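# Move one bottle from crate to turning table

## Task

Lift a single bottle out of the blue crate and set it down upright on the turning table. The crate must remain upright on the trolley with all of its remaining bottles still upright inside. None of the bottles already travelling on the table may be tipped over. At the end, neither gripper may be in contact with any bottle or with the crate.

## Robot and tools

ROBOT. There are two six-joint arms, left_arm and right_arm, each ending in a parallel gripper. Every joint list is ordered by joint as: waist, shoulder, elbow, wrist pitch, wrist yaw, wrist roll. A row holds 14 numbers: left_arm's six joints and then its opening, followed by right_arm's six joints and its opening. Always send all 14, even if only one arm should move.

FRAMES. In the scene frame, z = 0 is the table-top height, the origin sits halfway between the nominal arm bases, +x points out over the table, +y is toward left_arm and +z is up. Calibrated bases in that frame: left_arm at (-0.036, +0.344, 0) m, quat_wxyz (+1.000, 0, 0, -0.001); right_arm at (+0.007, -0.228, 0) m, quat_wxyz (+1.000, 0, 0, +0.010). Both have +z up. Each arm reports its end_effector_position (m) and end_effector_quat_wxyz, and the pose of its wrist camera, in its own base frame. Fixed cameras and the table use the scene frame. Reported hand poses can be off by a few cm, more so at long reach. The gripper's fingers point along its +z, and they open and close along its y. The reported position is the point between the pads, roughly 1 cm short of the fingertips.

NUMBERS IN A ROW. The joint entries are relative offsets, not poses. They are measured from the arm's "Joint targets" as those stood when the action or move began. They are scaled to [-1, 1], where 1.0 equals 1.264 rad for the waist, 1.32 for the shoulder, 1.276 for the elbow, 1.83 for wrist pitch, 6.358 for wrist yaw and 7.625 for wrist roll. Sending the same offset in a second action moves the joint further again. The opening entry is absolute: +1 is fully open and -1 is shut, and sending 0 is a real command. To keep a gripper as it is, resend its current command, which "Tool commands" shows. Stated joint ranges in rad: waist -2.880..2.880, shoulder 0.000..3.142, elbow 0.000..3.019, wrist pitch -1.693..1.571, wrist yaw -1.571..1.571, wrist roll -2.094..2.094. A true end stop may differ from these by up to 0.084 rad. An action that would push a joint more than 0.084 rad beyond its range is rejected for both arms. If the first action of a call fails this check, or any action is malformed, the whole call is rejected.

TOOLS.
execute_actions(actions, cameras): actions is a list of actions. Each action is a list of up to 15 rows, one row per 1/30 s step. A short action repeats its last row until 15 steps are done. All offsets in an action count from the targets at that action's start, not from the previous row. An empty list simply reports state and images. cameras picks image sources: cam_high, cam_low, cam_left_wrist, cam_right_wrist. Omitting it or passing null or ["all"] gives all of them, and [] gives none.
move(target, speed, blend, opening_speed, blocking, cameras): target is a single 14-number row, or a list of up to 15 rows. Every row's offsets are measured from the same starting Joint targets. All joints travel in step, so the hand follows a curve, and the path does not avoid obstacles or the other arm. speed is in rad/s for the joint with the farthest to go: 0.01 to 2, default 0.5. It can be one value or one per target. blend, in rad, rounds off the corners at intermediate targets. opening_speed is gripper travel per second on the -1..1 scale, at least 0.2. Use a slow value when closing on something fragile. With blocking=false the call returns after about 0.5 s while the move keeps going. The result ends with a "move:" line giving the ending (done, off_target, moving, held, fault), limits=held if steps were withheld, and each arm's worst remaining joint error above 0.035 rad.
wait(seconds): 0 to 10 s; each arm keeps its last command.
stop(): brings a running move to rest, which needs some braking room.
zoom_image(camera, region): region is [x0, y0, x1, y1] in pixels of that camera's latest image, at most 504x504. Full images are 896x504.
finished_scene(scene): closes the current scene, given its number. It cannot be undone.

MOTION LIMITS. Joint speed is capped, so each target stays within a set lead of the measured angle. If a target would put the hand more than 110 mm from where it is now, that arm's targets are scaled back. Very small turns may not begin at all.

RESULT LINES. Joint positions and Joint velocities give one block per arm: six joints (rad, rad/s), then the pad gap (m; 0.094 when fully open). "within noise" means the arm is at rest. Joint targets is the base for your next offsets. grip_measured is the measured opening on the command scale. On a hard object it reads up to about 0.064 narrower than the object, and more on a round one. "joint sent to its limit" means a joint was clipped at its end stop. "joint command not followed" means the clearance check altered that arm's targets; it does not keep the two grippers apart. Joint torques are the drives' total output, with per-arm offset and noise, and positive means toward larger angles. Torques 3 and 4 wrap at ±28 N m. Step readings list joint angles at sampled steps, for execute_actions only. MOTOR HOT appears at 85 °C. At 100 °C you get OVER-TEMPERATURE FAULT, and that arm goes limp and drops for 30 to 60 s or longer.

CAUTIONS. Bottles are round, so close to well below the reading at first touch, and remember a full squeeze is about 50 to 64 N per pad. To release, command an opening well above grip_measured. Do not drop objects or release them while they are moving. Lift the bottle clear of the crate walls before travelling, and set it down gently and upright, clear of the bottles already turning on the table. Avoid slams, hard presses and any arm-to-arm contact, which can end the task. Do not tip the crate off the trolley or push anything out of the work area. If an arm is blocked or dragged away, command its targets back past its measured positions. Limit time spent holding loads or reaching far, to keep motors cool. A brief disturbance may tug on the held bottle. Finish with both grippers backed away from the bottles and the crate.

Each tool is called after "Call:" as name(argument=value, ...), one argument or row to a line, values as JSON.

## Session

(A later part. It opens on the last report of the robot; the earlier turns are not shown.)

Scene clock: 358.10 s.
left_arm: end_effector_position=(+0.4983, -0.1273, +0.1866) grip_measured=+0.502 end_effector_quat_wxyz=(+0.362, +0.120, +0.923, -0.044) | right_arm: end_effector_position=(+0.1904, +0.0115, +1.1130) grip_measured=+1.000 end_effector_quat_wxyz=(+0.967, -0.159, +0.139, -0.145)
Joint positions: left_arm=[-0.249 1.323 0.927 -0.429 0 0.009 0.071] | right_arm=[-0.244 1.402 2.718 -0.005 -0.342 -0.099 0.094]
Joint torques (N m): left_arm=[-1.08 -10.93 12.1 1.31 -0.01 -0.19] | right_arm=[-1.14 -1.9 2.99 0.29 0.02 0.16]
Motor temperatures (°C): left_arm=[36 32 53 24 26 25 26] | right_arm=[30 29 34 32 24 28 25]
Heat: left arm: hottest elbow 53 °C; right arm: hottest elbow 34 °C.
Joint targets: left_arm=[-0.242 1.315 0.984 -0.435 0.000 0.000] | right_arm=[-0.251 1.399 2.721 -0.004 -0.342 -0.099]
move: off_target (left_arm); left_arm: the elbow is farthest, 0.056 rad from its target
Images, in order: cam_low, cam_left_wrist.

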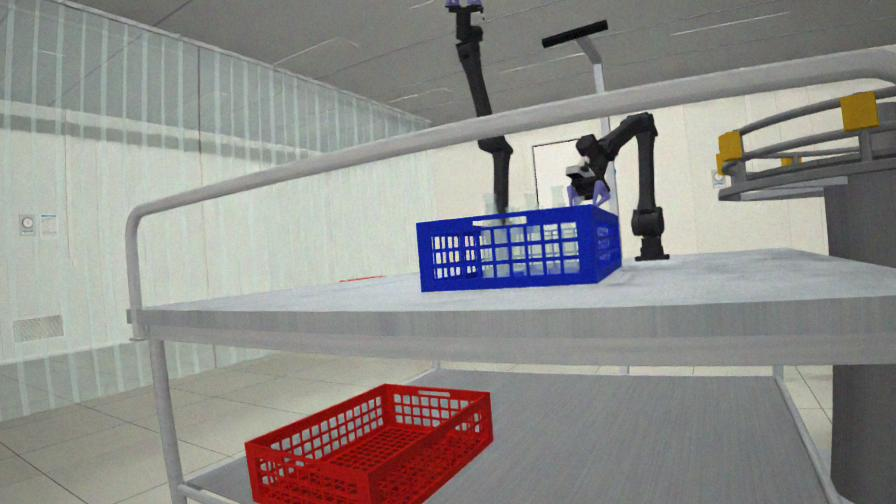

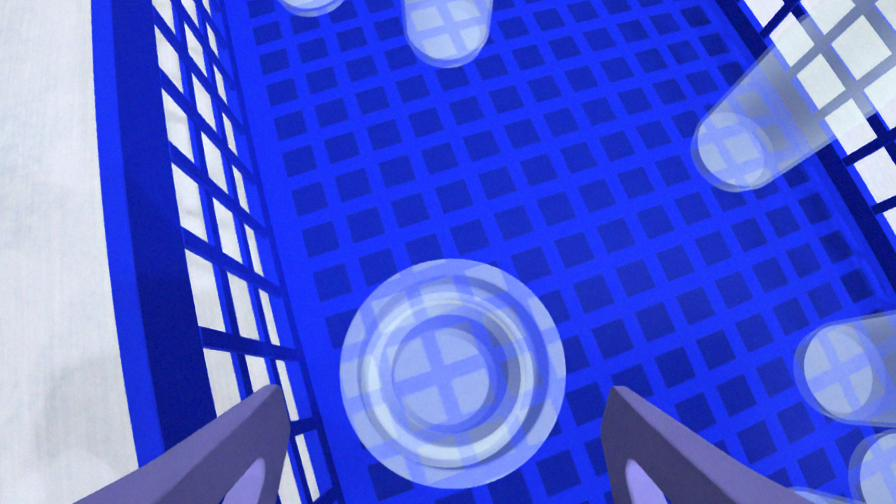

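Call:
move(
  target=[0,0,0.018,0,0,0,0.5,0,0,0,0,0,0,1],
  speed=0.3,
  cameras=["cam_left_wrist"],
)

Scene clock: 428.03 s.
left_arm: end_effector_position=(+0.5059, -0.1292, +0.1995) grip_measured=+0.502 end_effector_quat_wxyz=(+0.373, +0.119, +0.919, -0.045) | right_arm: end_effector_position=(+0.1904, +0.0115, +1.1130) grip_measured=+1.000 end_effector_quat_wxyz=(+0.967, -0.159, +0.139, -0.145)
Joint positions: left_arm=[-0.249 1.323 0.952 -0.429 0 0.009 0.071] | right_arm=[-0.244 1.402 2.718 -0.005 -0.342 -0.099 0.094]
Joint torques (N m): left_arm=[-0.97 -10.29 11.97 1.51 -0.04 -0.21] | right_arm=[-1.2 -1.85 2.97 0.29 0.02 0.16]
Motor temperatures (°C): left_arm=[36 32 61 24 26 25 25] | right_arm=[29 28 33 31 24 27 24]
Heat: left arm: hottest elbow 61 °C; right arm: hottest elbow 33 °C.
Joint targets: left_arm=[-0.242 1.315 1.007 -0.435 0.000 0.000] | right_arm=[-0.251 1.399 2.721 -0.004 -0.342 -0.099]
move: off_target (left_arm); left_arm: the elbow is farthest, 0.055 rad from its target
Images, in order: cam_left_wrist.

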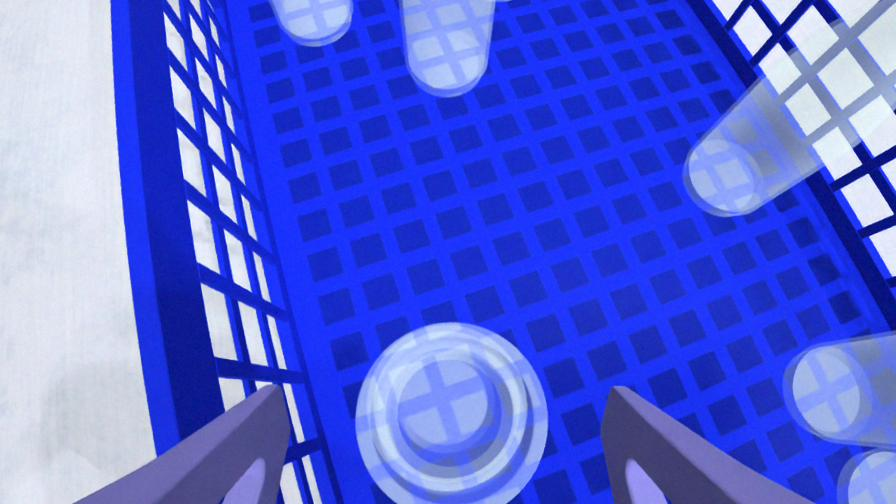

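Call:
move(
  target=[0,0,0,0,0,0,-0.65,0,0,0,0,0,0,1],
  opening_speed=0.45,
  cameras=["cam_left_wrist"],
)

Scene clock: 437.90 s.
left_arm: end_effector_position=(+0.5059, -0.1292, +0.1995) grip_measured=-0.373 end_effector_quat_wxyz=(+0.373, +0.119, +0.919, -0.045) | right_arm: end_effector_position=(+0.1904, +0.0115, +1.1130) grip_measured=+1.000 end_effector_quat_wxyz=(+0.967, -0.159, +0.139, -0.145)
Joint positions: left_arm=[-0.249 1.323 0.952 -0.429 0 0.009 0.029] | right_arm=[-0.244 1.402 2.718 -0.005 -0.342 -0.099 0.094]
Joint torques (N m): left_arm=[-1.38 -11.11 12.27 1.39 -0.02 -0.2] | right_arm=[-1.14 -1.9 2.97 0.28 0.02 0.16]
Joint targets: left_arm=[-0.242 1.315 1.007 -0.435 0.000 0.000] | right_arm=[-0.251 1.399 2.721 -0.004 -0.342 -0.099]
move: off_target (left_arm); left_arm: the elbow is farthest, 0.055 rad from its target
Images, in order: cam_left_wrist.

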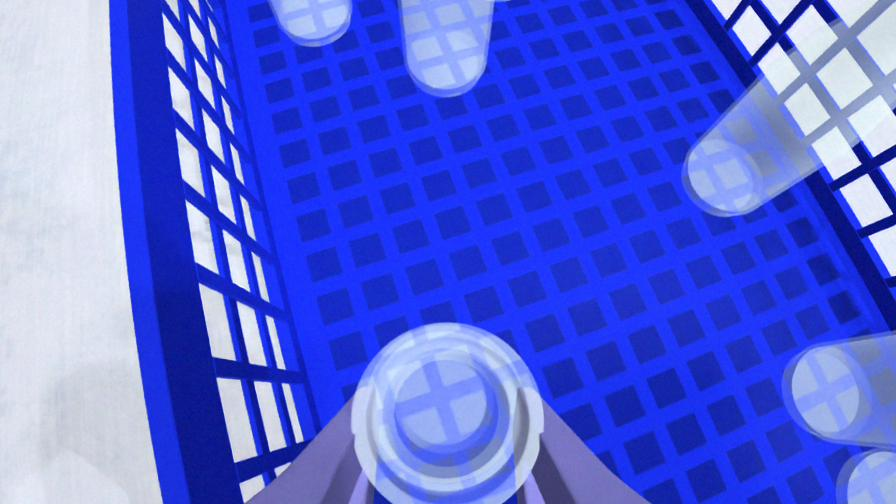

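Call:
move(
  target=[0,-0.0313,0.4141,-0.3206,0,0,-0.65,0,0,0,0,0,0,1],
  speed=0.35,
  cameras=["cam_left_wrist","cam_low"],
)

Scene clock: 489.20 s.
left_arm: end_effector_position=(+0.5059, -0.1292, +0.3916) grip_measured=-0.373 end_effector_quat_wxyz=(+0.348, +0.121, +0.929, -0.042) | right_arm: end_effector_position=(+0.1904, +0.0115, +1.1130) grip_measured=+1.000 end_effector_quat_wxyz=(+0.967, -0.159, +0.139, -0.145)
Joint positions: left_arm=[-0.249 1.295 1.463 -1.024 0 0.009 0.029] | right_arm=[-0.244 1.402 2.718 -0.005 -0.342 -0.099 0.094]
Joint torques (N m): left_arm=[-0.97 -11.81 13.81 1.44 -0.01 -0.21] | right_arm=[-1.2 -1.85 2.97 0.31 0.02 0.16]
Joint targets: left_arm=[-0.242 1.274 1.535 -1.022 0.000 0.000] | right_arm=[-0.251 1.399 2.721 -0.004 -0.342 -0.099]
move: off_target (left_arm); left_arm: the elbow is farthest, 0.072 rad from its target
Images, in order: cam_low, cam_left_wrist.

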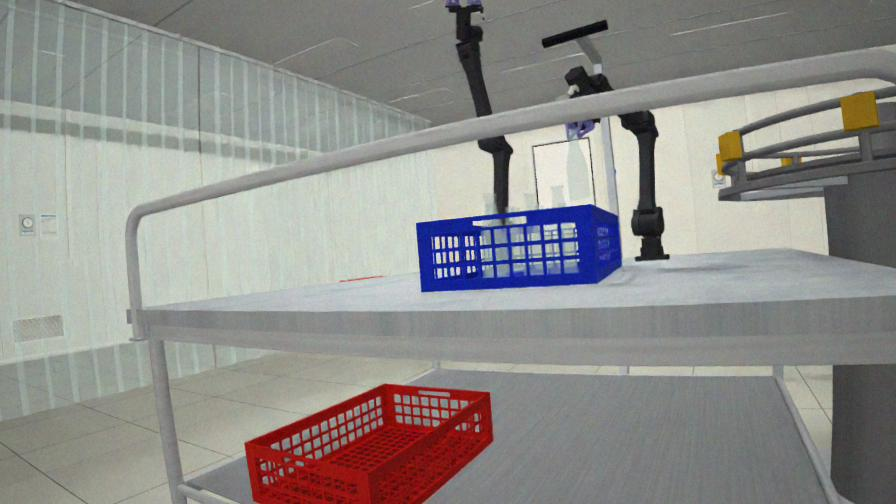

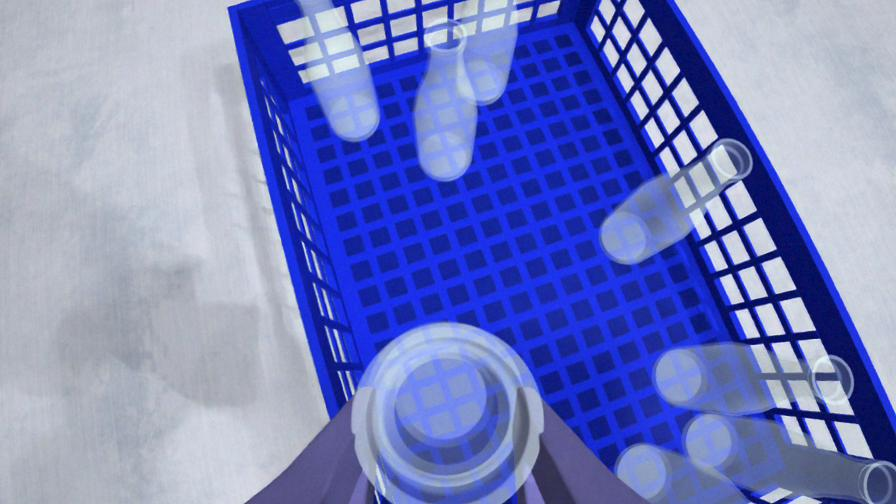

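Call:
move(
  target=[
    [0,0.1363,0.5795,-0.2915,0,0,-0.65,0,0,0,0,0,0,1],
    [1.0,0.2277,0.6918,-0.3039,0,0,-0.65,0,0,0,0,0,0,1],
  ],
  speed=[0.5,0.5],
  blend=0.1,
  cameras=["cam_left_wrist","cam_low","cam_high"],
)

Scene clock: 519.13 s.
left_arm: end_effector_position=(+0.2779, +0.4608, +0.5969) grip_measured=-0.373 end_effector_quat_wxyz=(+0.323, -0.453, +0.810, +0.185) | right_arm: end_effector_position=(+0.1904, +0.0115, +1.1130) grip_measured=+1.000 end_effector_quat_wxyz=(+0.967, -0.159, +0.139, -0.145)
Joint positions: left_arm=[1.028 1.584 2.356 -1.58 -0.002 0.009 0.029] | right_arm=[-0.244 1.402 2.718 -0.005 -0.342 -0.099 0.094]
Joint torques (N m): left_arm=[-1.85 -13.51 11.26 1.65 0.08 -0.2] | right_arm=[-1.2 -1.85 2.99 0.31 0.02 0.16]
Joint targets: left_arm=[1.022 1.574 2.418 -1.578 0.000 0.000] | right_arm=[-0.251 1.399 2.721 -0.004 -0.342 -0.099]
move: off_target (left_arm); left_arm: the elbow is farthest, 0.062 rad from its target
Images, in order: cam_high, cam_low, cam_left_wrist.

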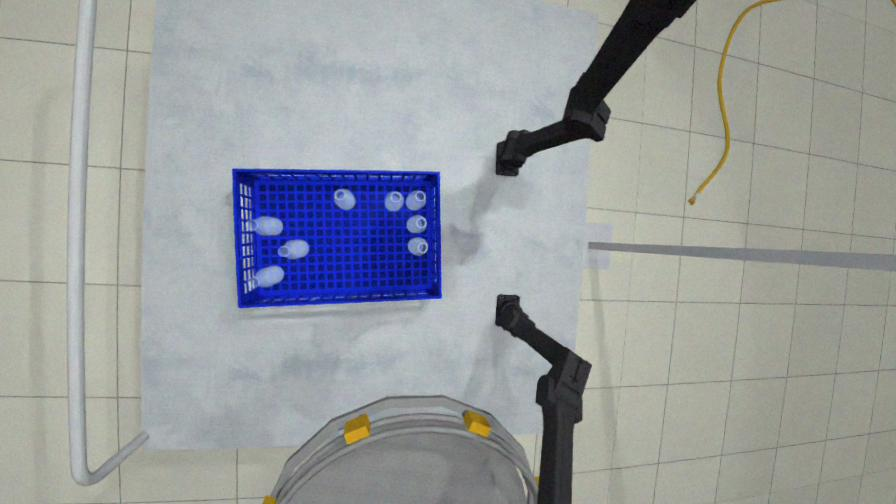

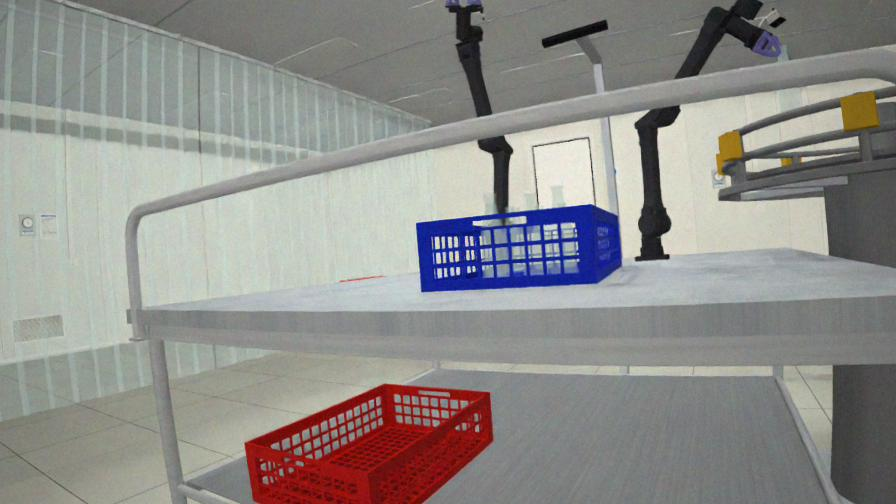

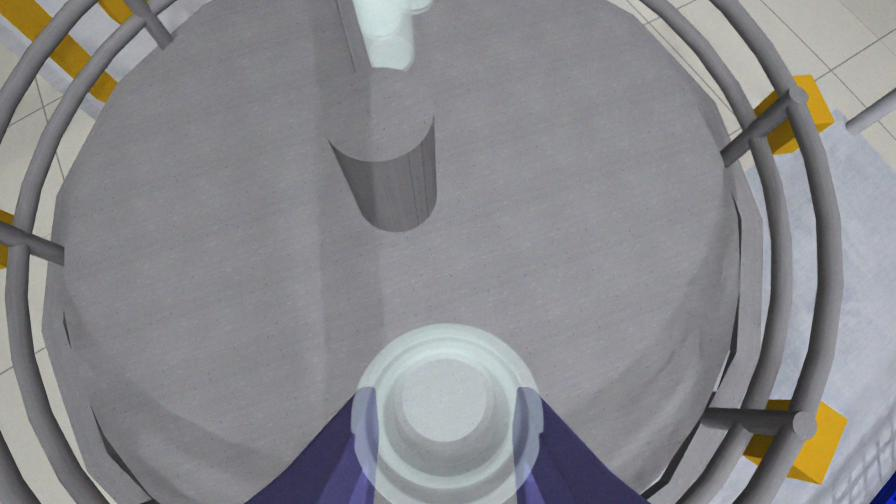

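Call:
move(
  target=[0,-0.1818,-0.5638,0.2477,0,0,-0.65,0,0,0,0,0,0,1],
  speed=0.45,
  cameras=["cam_left_wrist","cam_low"],
)

Scene clock: 554.43 s.
left_arm: end_effector_position=(+0.2783, +0.4615, +0.4508) grip_measured=-0.373 end_effector_quat_wxyz=(+0.311, -0.456, +0.814, +0.179) | right_arm: end_effector_position=(+0.1904, +0.0115, +1.1130) grip_measured=+1.000 end_effector_quat_wxyz=(+0.967, -0.159, +0.139, -0.145)
Joint positions: left_arm=[1.028 1.365 1.68 -1.151 -0.002 0.009 0.029] | right_arm=[-0.244 1.402 2.718 -0.005 -0.342 -0.099 0.094]
Joint torques (N m): left_arm=[-2.43 -13.27 9.85 2.54 0.11 -0.21] | right_arm=[-1.2 -1.79 2.99 0.29 0.02 0.15]
Joint targets: left_arm=[1.022 1.335 1.699 -1.125 0.000 0.000] | right_arm=[-0.251 1.399 2.721 -0.004 -0.342 -0.099]
move: done
Images, in order: cam_low, cam_left_wrist.

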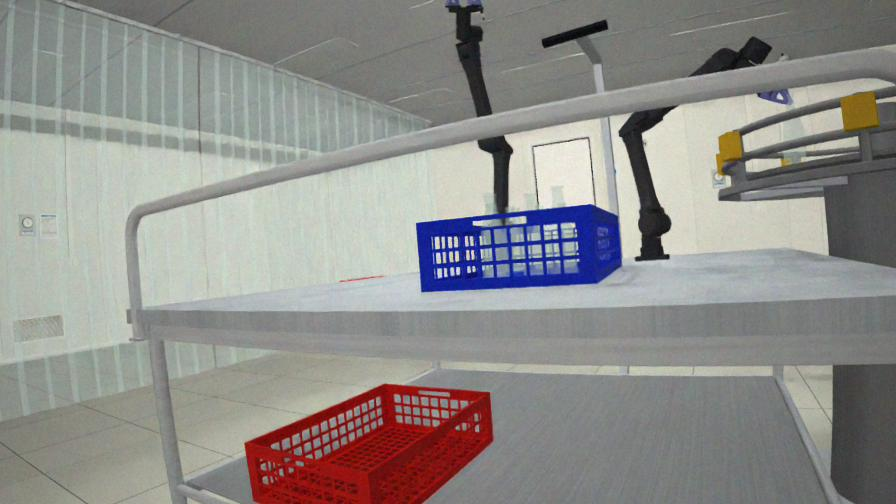

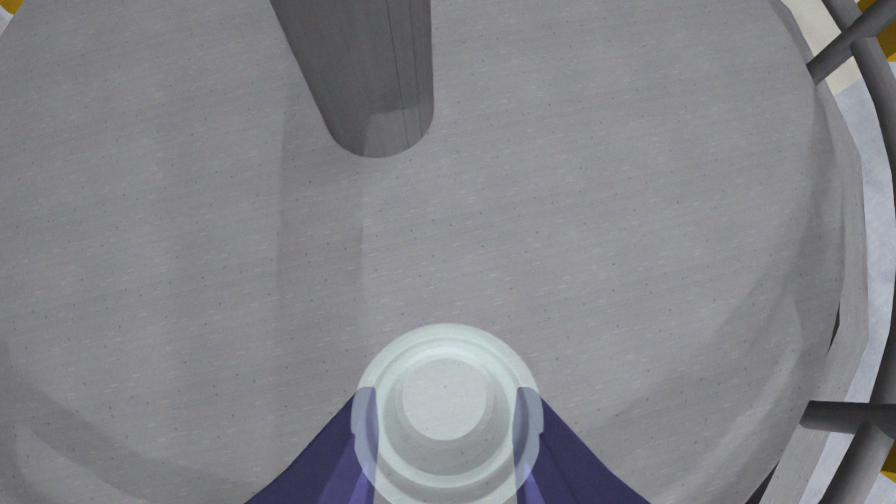

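Call:
zoom_image(
  camera="cam_left_wrist",
  region=[250, 40, 500, 180],
)

Call:
zoom_image(
  camera="cam_low",
  region=[690, 40, 896, 220],
)

Scaled by 2.016 from the camera's 896x504 image, which has a finer 1280x720 frame.

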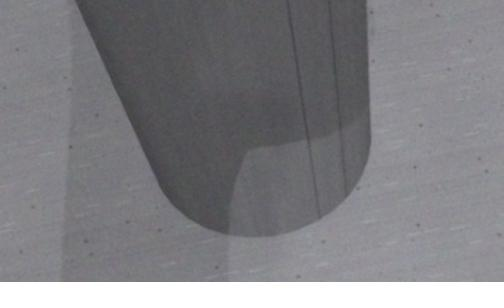

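Scaled by 2.447 from the camera's 896x504 image, which has a finer 1280x720 frame.

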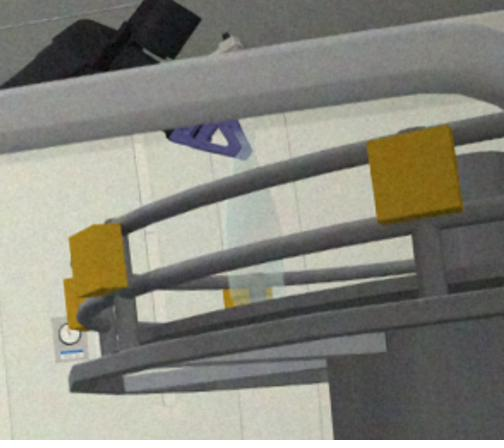

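Call:
move(
  target=[0,-0.0345,-0.1121,0.073,0,0,-0.65,0,0,0,0,0,0,1],
  speed=0.2,
  cameras=["cam_left_wrist","cam_low"],
)

Call:
zoom_image(
  camera="cam_low",
  region=[690, 40, 896, 220],
)

Call:
zoom_image(
  camera="cam_left_wrist",
  region=[320, 290, 570, 504],
)

Scene clock: 582.67 s.
left_arm: end_effector_position=(+0.2779, +0.4607, +0.4192) grip_measured=-0.373 end_effector_quat_wxyz=(+0.325, -0.453, +0.809, +0.187) | right_arm: end_effector_position=(+0.1904, +0.0115, +1.1130) grip_measured=+1.000 end_effector_quat_wxyz=(+0.967, -0.159, +0.139, -0.145)
Joint positions: left_arm=[1.028 1.321 1.537 -1.019 -0.002 0.009 0.029] | right_arm=[-0.244 1.402 2.718 -0.005 -0.342 -0.099 0.094]
Joint torques (N m): left_arm=[-2.14 -13.22 9.92 2.76 0.09 -0.17] | right_arm=[-1.14 -1.85 2.99 0.29 0.02 0.16]
Joint targets: left_arm=[1.022 1.289 1.556 -0.991 0.000 0.000] | right_arm=[-0.251 1.399 2.721 -0.004 -0.342 -0.099]
move: done
Images, in order: cam_low, cam_left_wrist.

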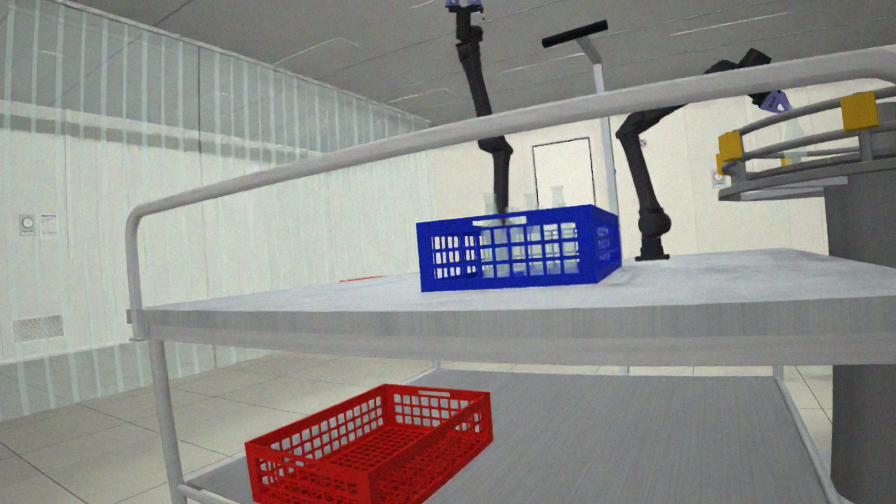

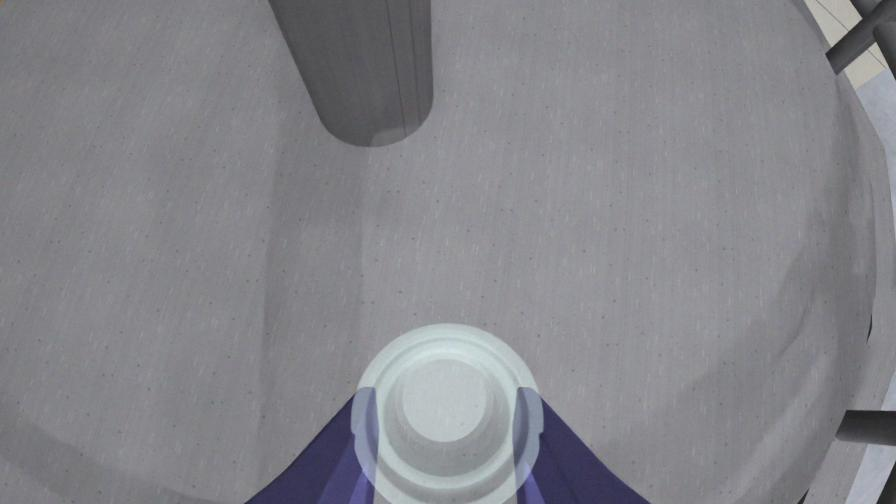

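Scaled by 2.447 from the camera's 896x504 image, which has a finer 1280x720 frame.

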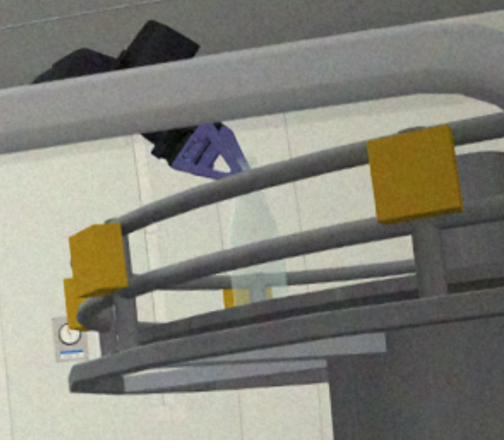

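Scaled by 2.016 from the camera's 896x504 image, which has a finer 1280x720 frame.

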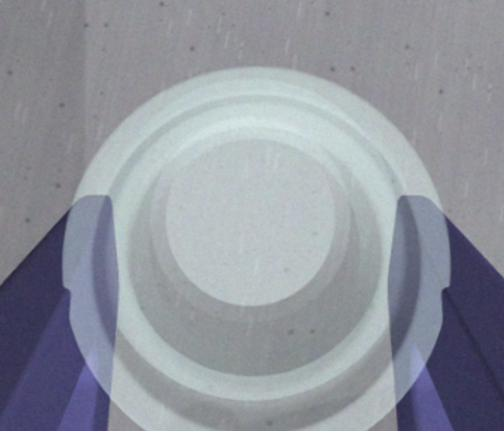

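Call:
move(
  target=[0,-0.0116,-0.0725,0.0438,0,0,-0.65,0,0,0,0,0,0,1],
  speed=0.06,
  cameras=["cam_left_wrist","cam_low"],
)

Call:
zoom_image(
  camera="cam_left_wrist",
  region=[320, 290, 570, 504],
)

Call:
zoom_image(
  camera="cam_low",
  region=[690, 40, 896, 220],
)

Scene clock: 594.17 s.
left_arm: end_effector_position=(+0.2818, +0.4566, +0.4149) grip_measured=-0.373 end_effector_quat_wxyz=(+0.353, -0.449, +0.798, +0.192) | right_arm: end_effector_position=(+0.1904, +0.0115, +1.1130) grip_measured=+1.000 end_effector_quat_wxyz=(+0.967, -0.159, +0.139, -0.145)
Joint positions: left_arm=[1.021 1.284 1.464 -0.923 0.007 -0.007 0.029] | right_arm=[-0.244 1.402 2.718 -0.005 -0.342 -0.099 0.094]
Joint torques (N m): left_arm=[-1.61 -11.11 8.76 1.99 -0.37 -0.04] | right_arm=[-1.14 -1.85 2.99 0.31 0.02 0.16]
Joint targets: left_arm=[1.022 1.274 1.463 -0.911 0.000 0.000] | right_arm=[-0.251 1.399 2.721 -0.004 -0.342 -0.099]
move: done
Images, in order: cam_low, cam_left_wrist.

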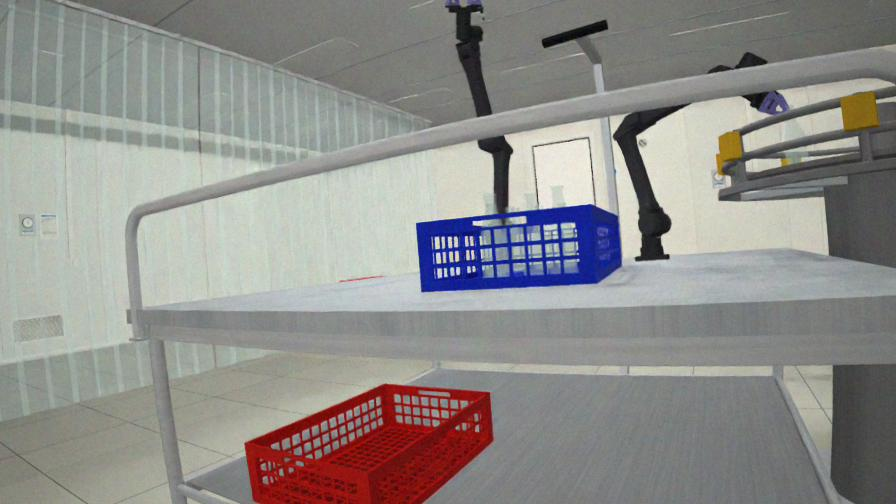

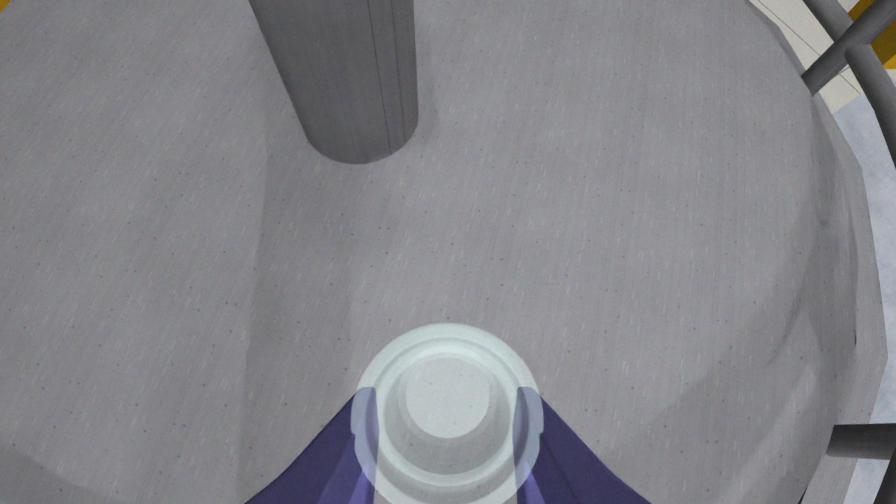

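Scaled by 2.016 from the camera's 896x504 image, which has a finer 1280x720 frame.

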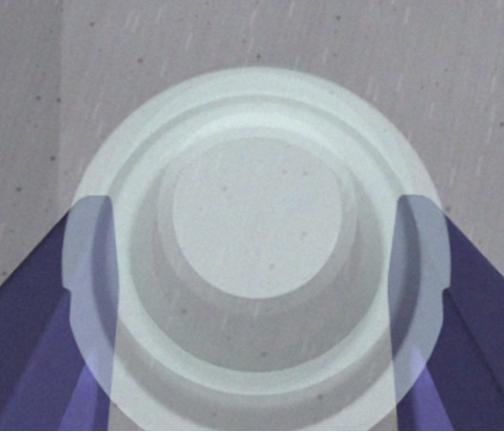

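Scaled by 2.447 from the camera's 896x504 image, which has a finer 1280x720 frame.

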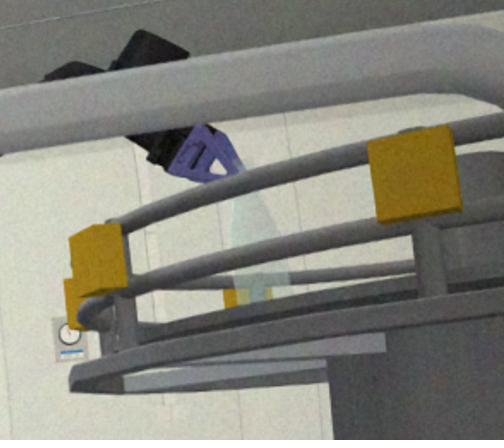

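Call:
move(
  target=[
    [0,0.0379,0.1544,-0.0875,0,0,-0.65,0,0,0,0,0,0,1],
    [0,0.0070,0.0511,-0.0299,0,0,-0.65,0,0,0,0,0,0,1],
  ],
  speed=[0.25,0.08],
  cameras=["cam_left_wrist"],
)

Call:
zoom_image(
  camera="cam_left_wrist",
  region=[320, 290, 570, 504],
)

Scene clock: 630.30 s.
left_arm: end_effector_position=(+0.2826, +0.4574, +0.4155) grip_measured=-0.373 end_effector_quat_wxyz=(+0.334, -0.455, +0.805, +0.183) | right_arm: end_effector_position=(+0.1904, +0.0115, +1.1130) grip_measured=+1.000 end_effector_quat_wxyz=(+0.967, -0.159, +0.139, -0.145)
Joint positions: left_arm=[1.019 1.312 1.513 -0.991 0.003 -0.01 0.029] | right_arm=[-0.244 1.402 2.718 -0.005 -0.342 -0.099 0.094]
Joint torques (N m): left_arm=[-1.49 -12.63 9.95 2.61 -0.14 0] | right_arm=[-1.2 -1.85 2.99 0.29 0.02 0.16]
Motor temperatures (°C): left_arm=[34 34 53 24 25 25 29] | right_arm=[28 27 32 29 24 26 23]
Heat: left arm: hottest elbow 53 °C; right arm: hottest elbow 32 °C.
Joint targets: left_arm=[1.022 1.283 1.529 -0.966 0.000 0.000] | right_arm=[-0.251 1.399 2.721 -0.004 -0.342 -0.099]
move: done
Images, in order: cam_left_wrist.

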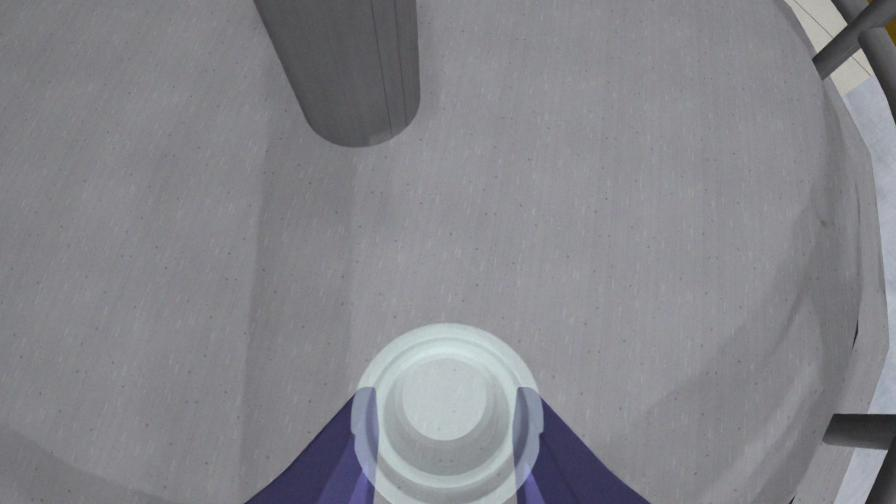

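Scaled by 2.016 from the camera's 896x504 image, which has a finer 1280x720 frame.

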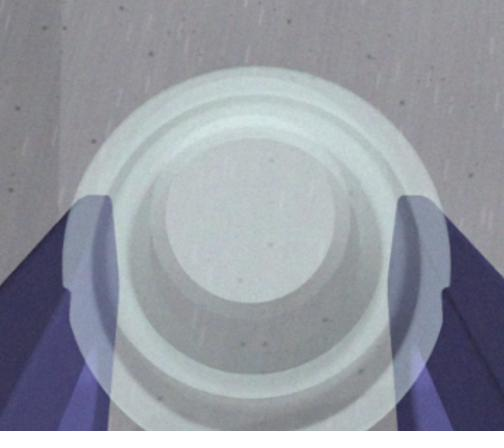

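Call:
move(
  target=[0,0,0,0,0,0,0.5,0,0,0,0,0,0,1],
  opening_speed=0.5,
  cameras=["cam_left_wrist","cam_low"],
)

Call:
zoom_image(
  camera="cam_left_wrist",
  region=[320, 290, 570, 504],
)

Scene clock: 645.00 s.
left_arm: end_effector_position=(+0.2810, +0.4548, +0.4254) grip_measured=+0.497 end_effector_quat_wxyz=(+0.344, -0.452, +0.801, +0.188) | right_arm: end_effector_position=(+0.1904, +0.0115, +1.1130) grip_measured=+1.000 end_effector_quat_wxyz=(+0.967, -0.159, +0.139, -0.145)
Joint positions: left_arm=[1.019 1.295 1.512 -0.982 0.003 -0.01 0.07] | right_arm=[-0.244 1.402 2.718 -0.005 -0.342 -0.099 0.094]
Joint torques (N m): left_arm=[-1.38 -11.34 9.81 2.32 -0.13 0] | right_arm=[-1.08 -1.85 2.99 0.29 0.02 0.16]
Joint targets: left_arm=[1.022 1.283 1.528 -0.966 0.000 0.000] | right_arm=[-0.251 1.399 2.721 -0.004 -0.342 -0.099]
move: done
Images, in order: cam_low, cam_left_wrist.

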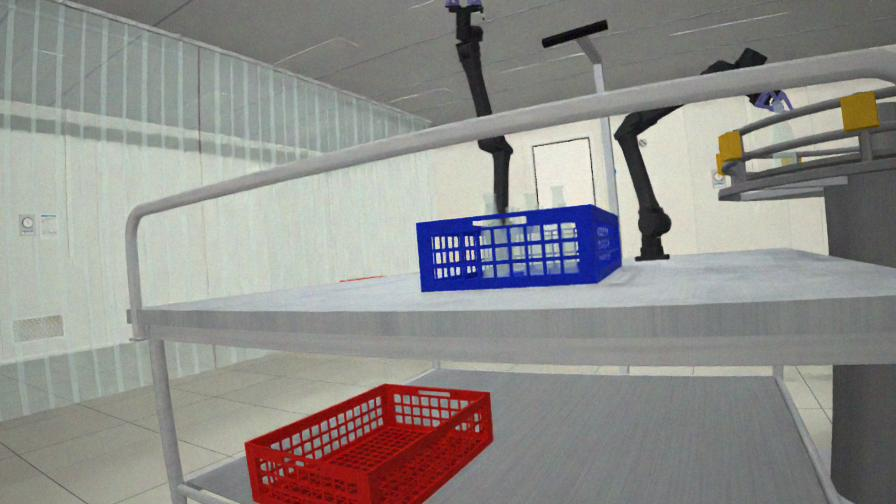

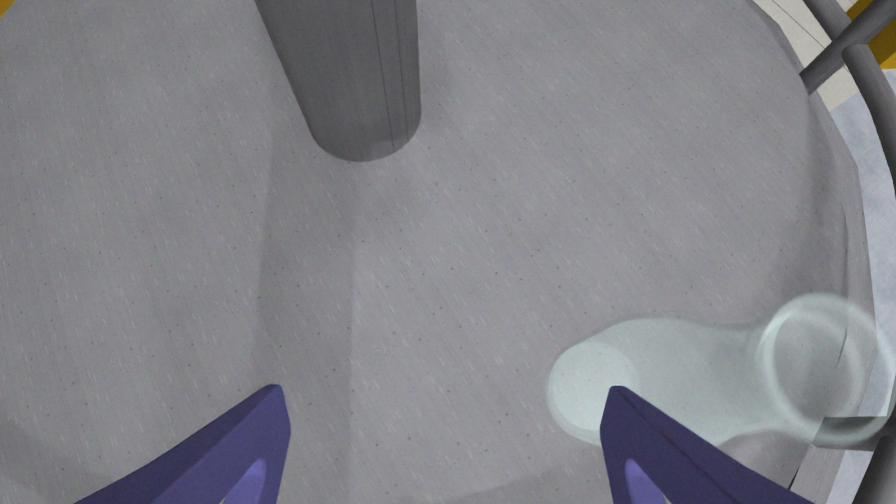

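Scaled by 2.016 from the camera's 896x504 image, which has a finer 1280x720 frame.

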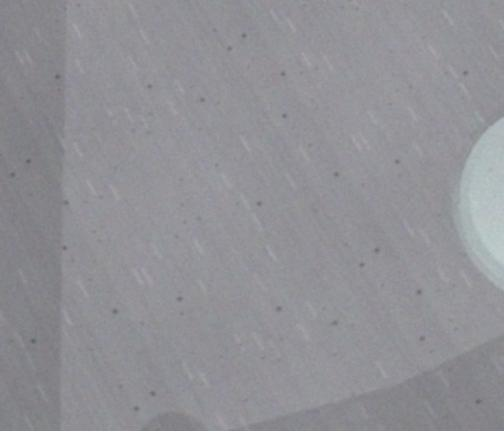

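Call:
wait(
  seconds=0,
)

Scene clock: 657.20 s.
left_arm: end_effector_position=(+0.2810, +0.4548, +0.4254) grip_measured=+0.498 end_effector_quat_wxyz=(+0.344, -0.452, +0.801, +0.188) | right_arm: end_effector_position=(+0.1904, +0.0115, +1.1130) grip_measured=+1.000 end_effector_quat_wxyz=(+0.967, -0.159, +0.139, -0.145)
Joint positions: left_arm=[1.019 1.295 1.512 -0.982 0.003 -0.01 0.07] | right_arm=[-0.244 1.402 2.718 -0.005 -0.342 -0.099 0.094]
Joint torques (N m): left_arm=[-1.79 -11.34 9.84 2.24 -0.12 -0.02] | right_arm=[-1.2 -1.85 2.99 0.29 0.02 0.16]
Joint targets: left_arm=[1.022 1.283 1.528 -0.966 0.000 0.000] | right_arm=[-0.251 1.399 2.721 -0.004 -0.342 -0.099]
Tool commands: left_gripper/opening=+0.5 right_gripper/opening=+1.0

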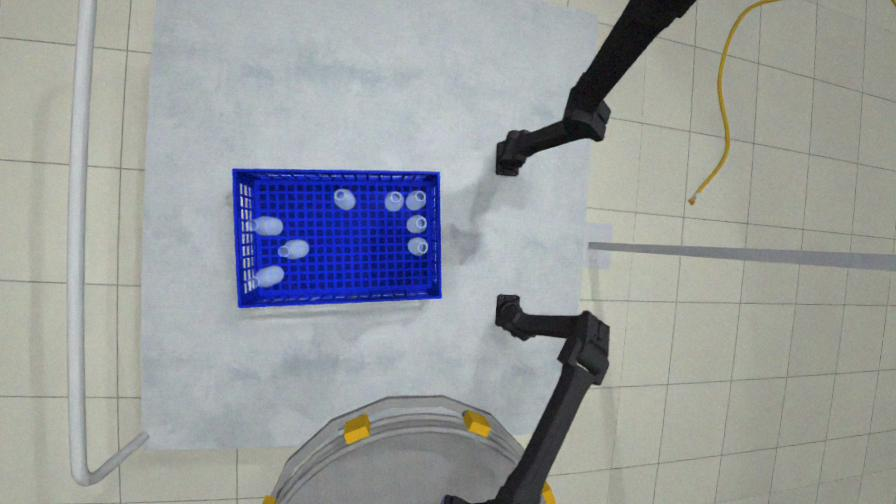

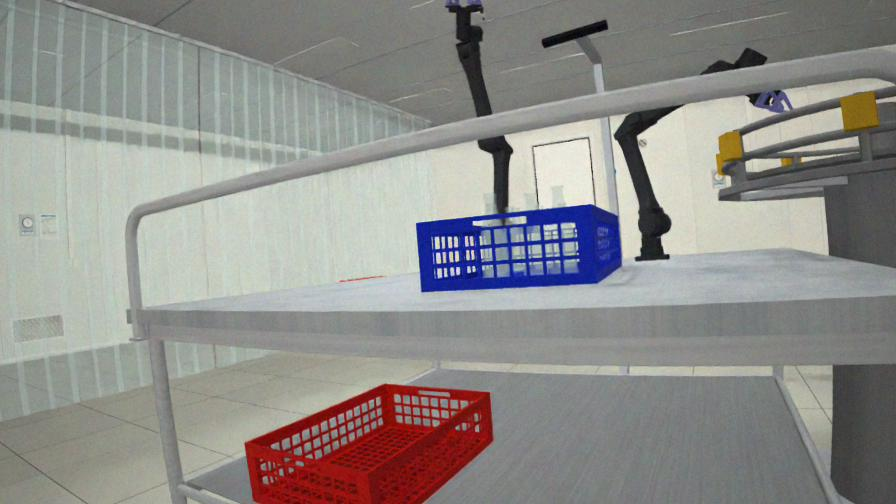

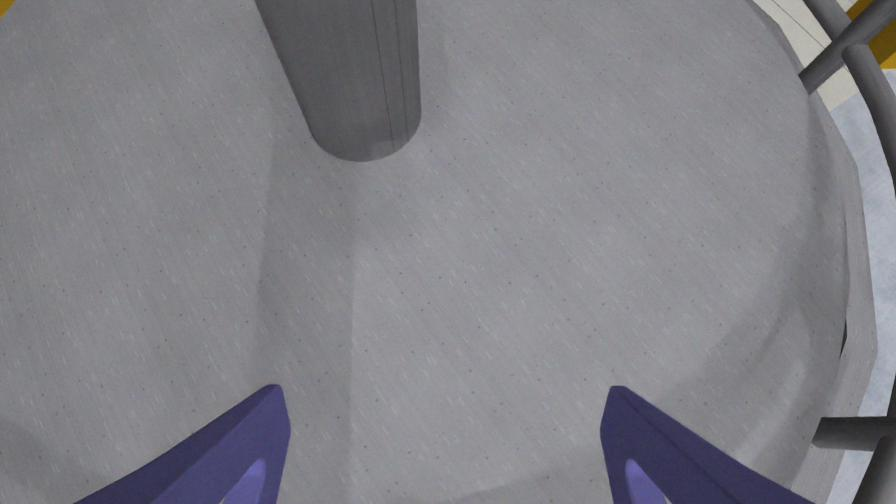

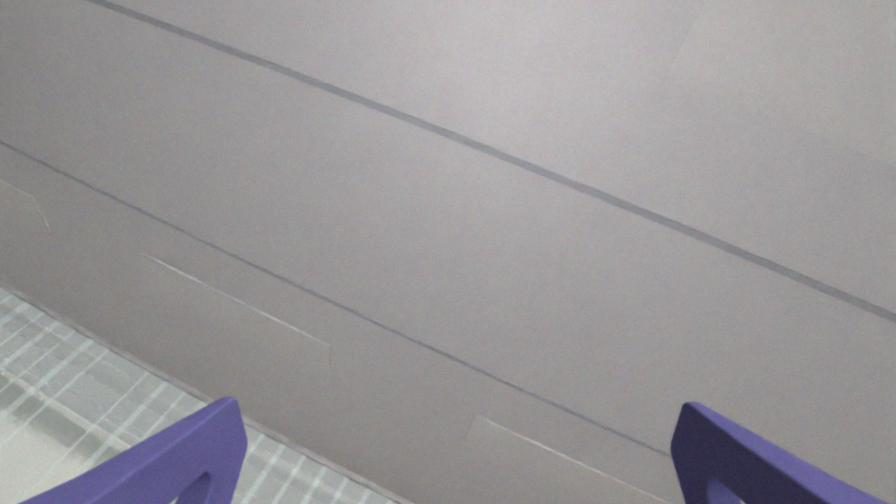

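Call:
zoom_image(
  camera="cam_low",
  region=[690, 40, 896, 220],
)

Call:
wait(
  seconds=0,
)

Scaled by 2.447 from the camera's 896x504 image, which has a finer 1280x720 frame.

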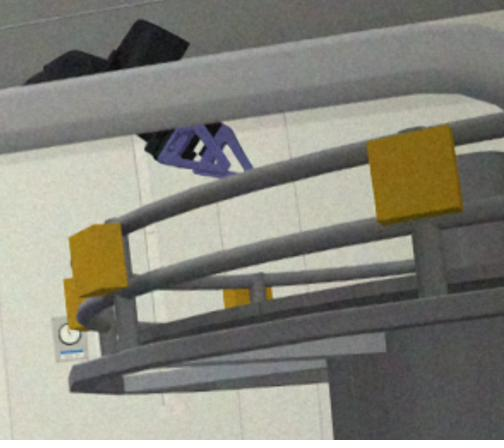

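Scene clock: 665.67 s.
left_arm: end_effector_position=(+0.2810, +0.4548, +0.4254) grip_measured=+0.498 end_effector_quat_wxyz=(+0.344, -0.452, +0.801, +0.188) | right_arm: end_effector_position=(+0.1904, +0.0115, +1.1130) grip_measured=+1.000 end_effector_quat_wxyz=(+0.967, -0.159, +0.139, -0.145)
Joint positions: left_arm=[1.019 1.295 1.512 -0.982 0.003 -0.01 0.07] | right_arm=[-0.244 1.402 2.718 -0.005 -0.342 -0.099 0.094]
Joint torques (N m): left_arm=[-1.55 -11.52 9.8 2.45 -0.13 -0.03] | right_arm=[-1.14 -1.85 3 0.28 0.03 0.16]
Joint targets: left_arm=[1.022 1.283 1.528 -0.966 0.000 0.000] | right_arm=[-0.251 1.399 2.721 -0.004 -0.342 -0.099]
Tool commands: left_gripper/opening=+0.5 right_gripper/opening=+1.0

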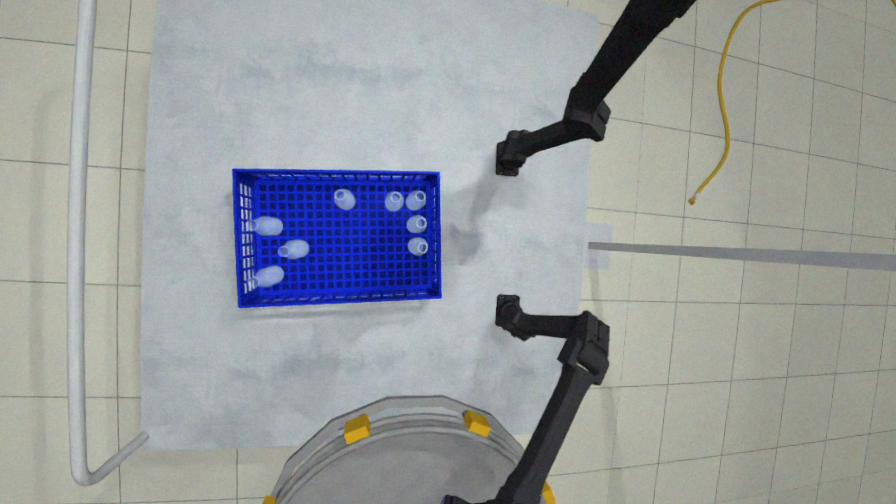

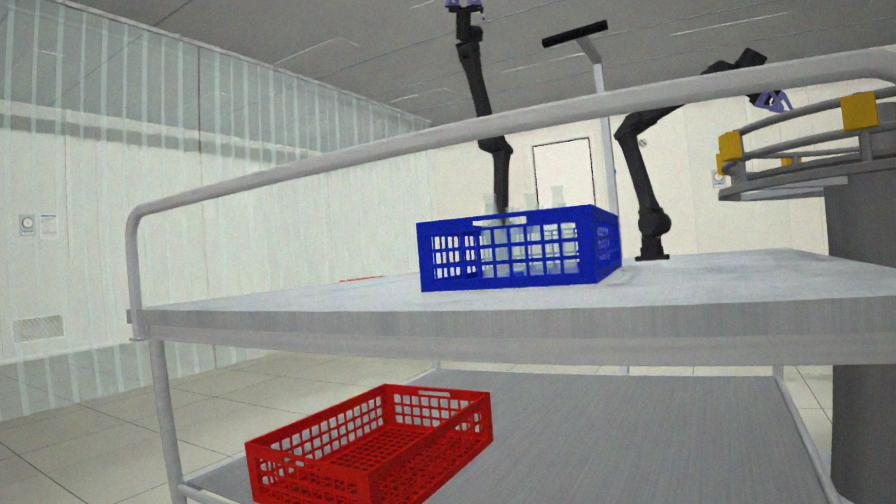

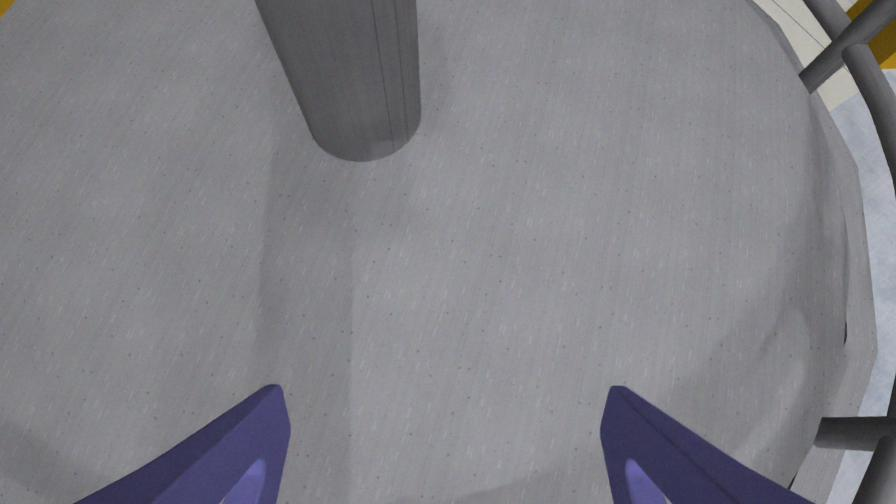

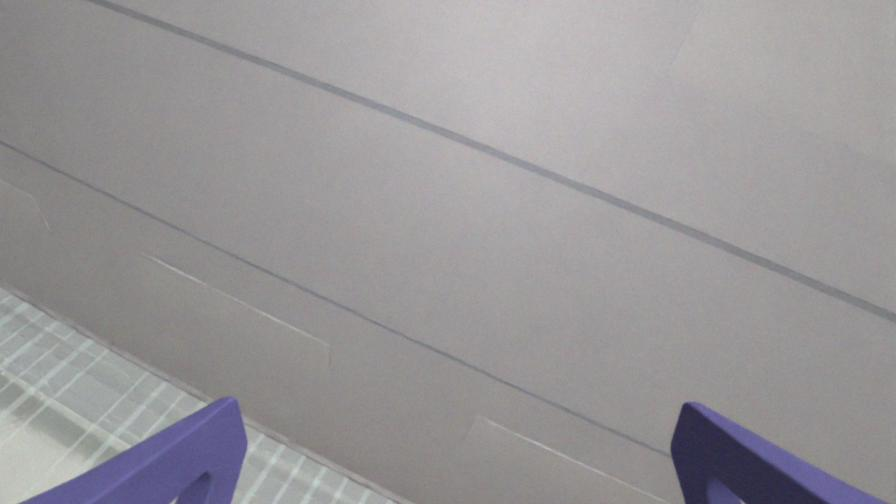

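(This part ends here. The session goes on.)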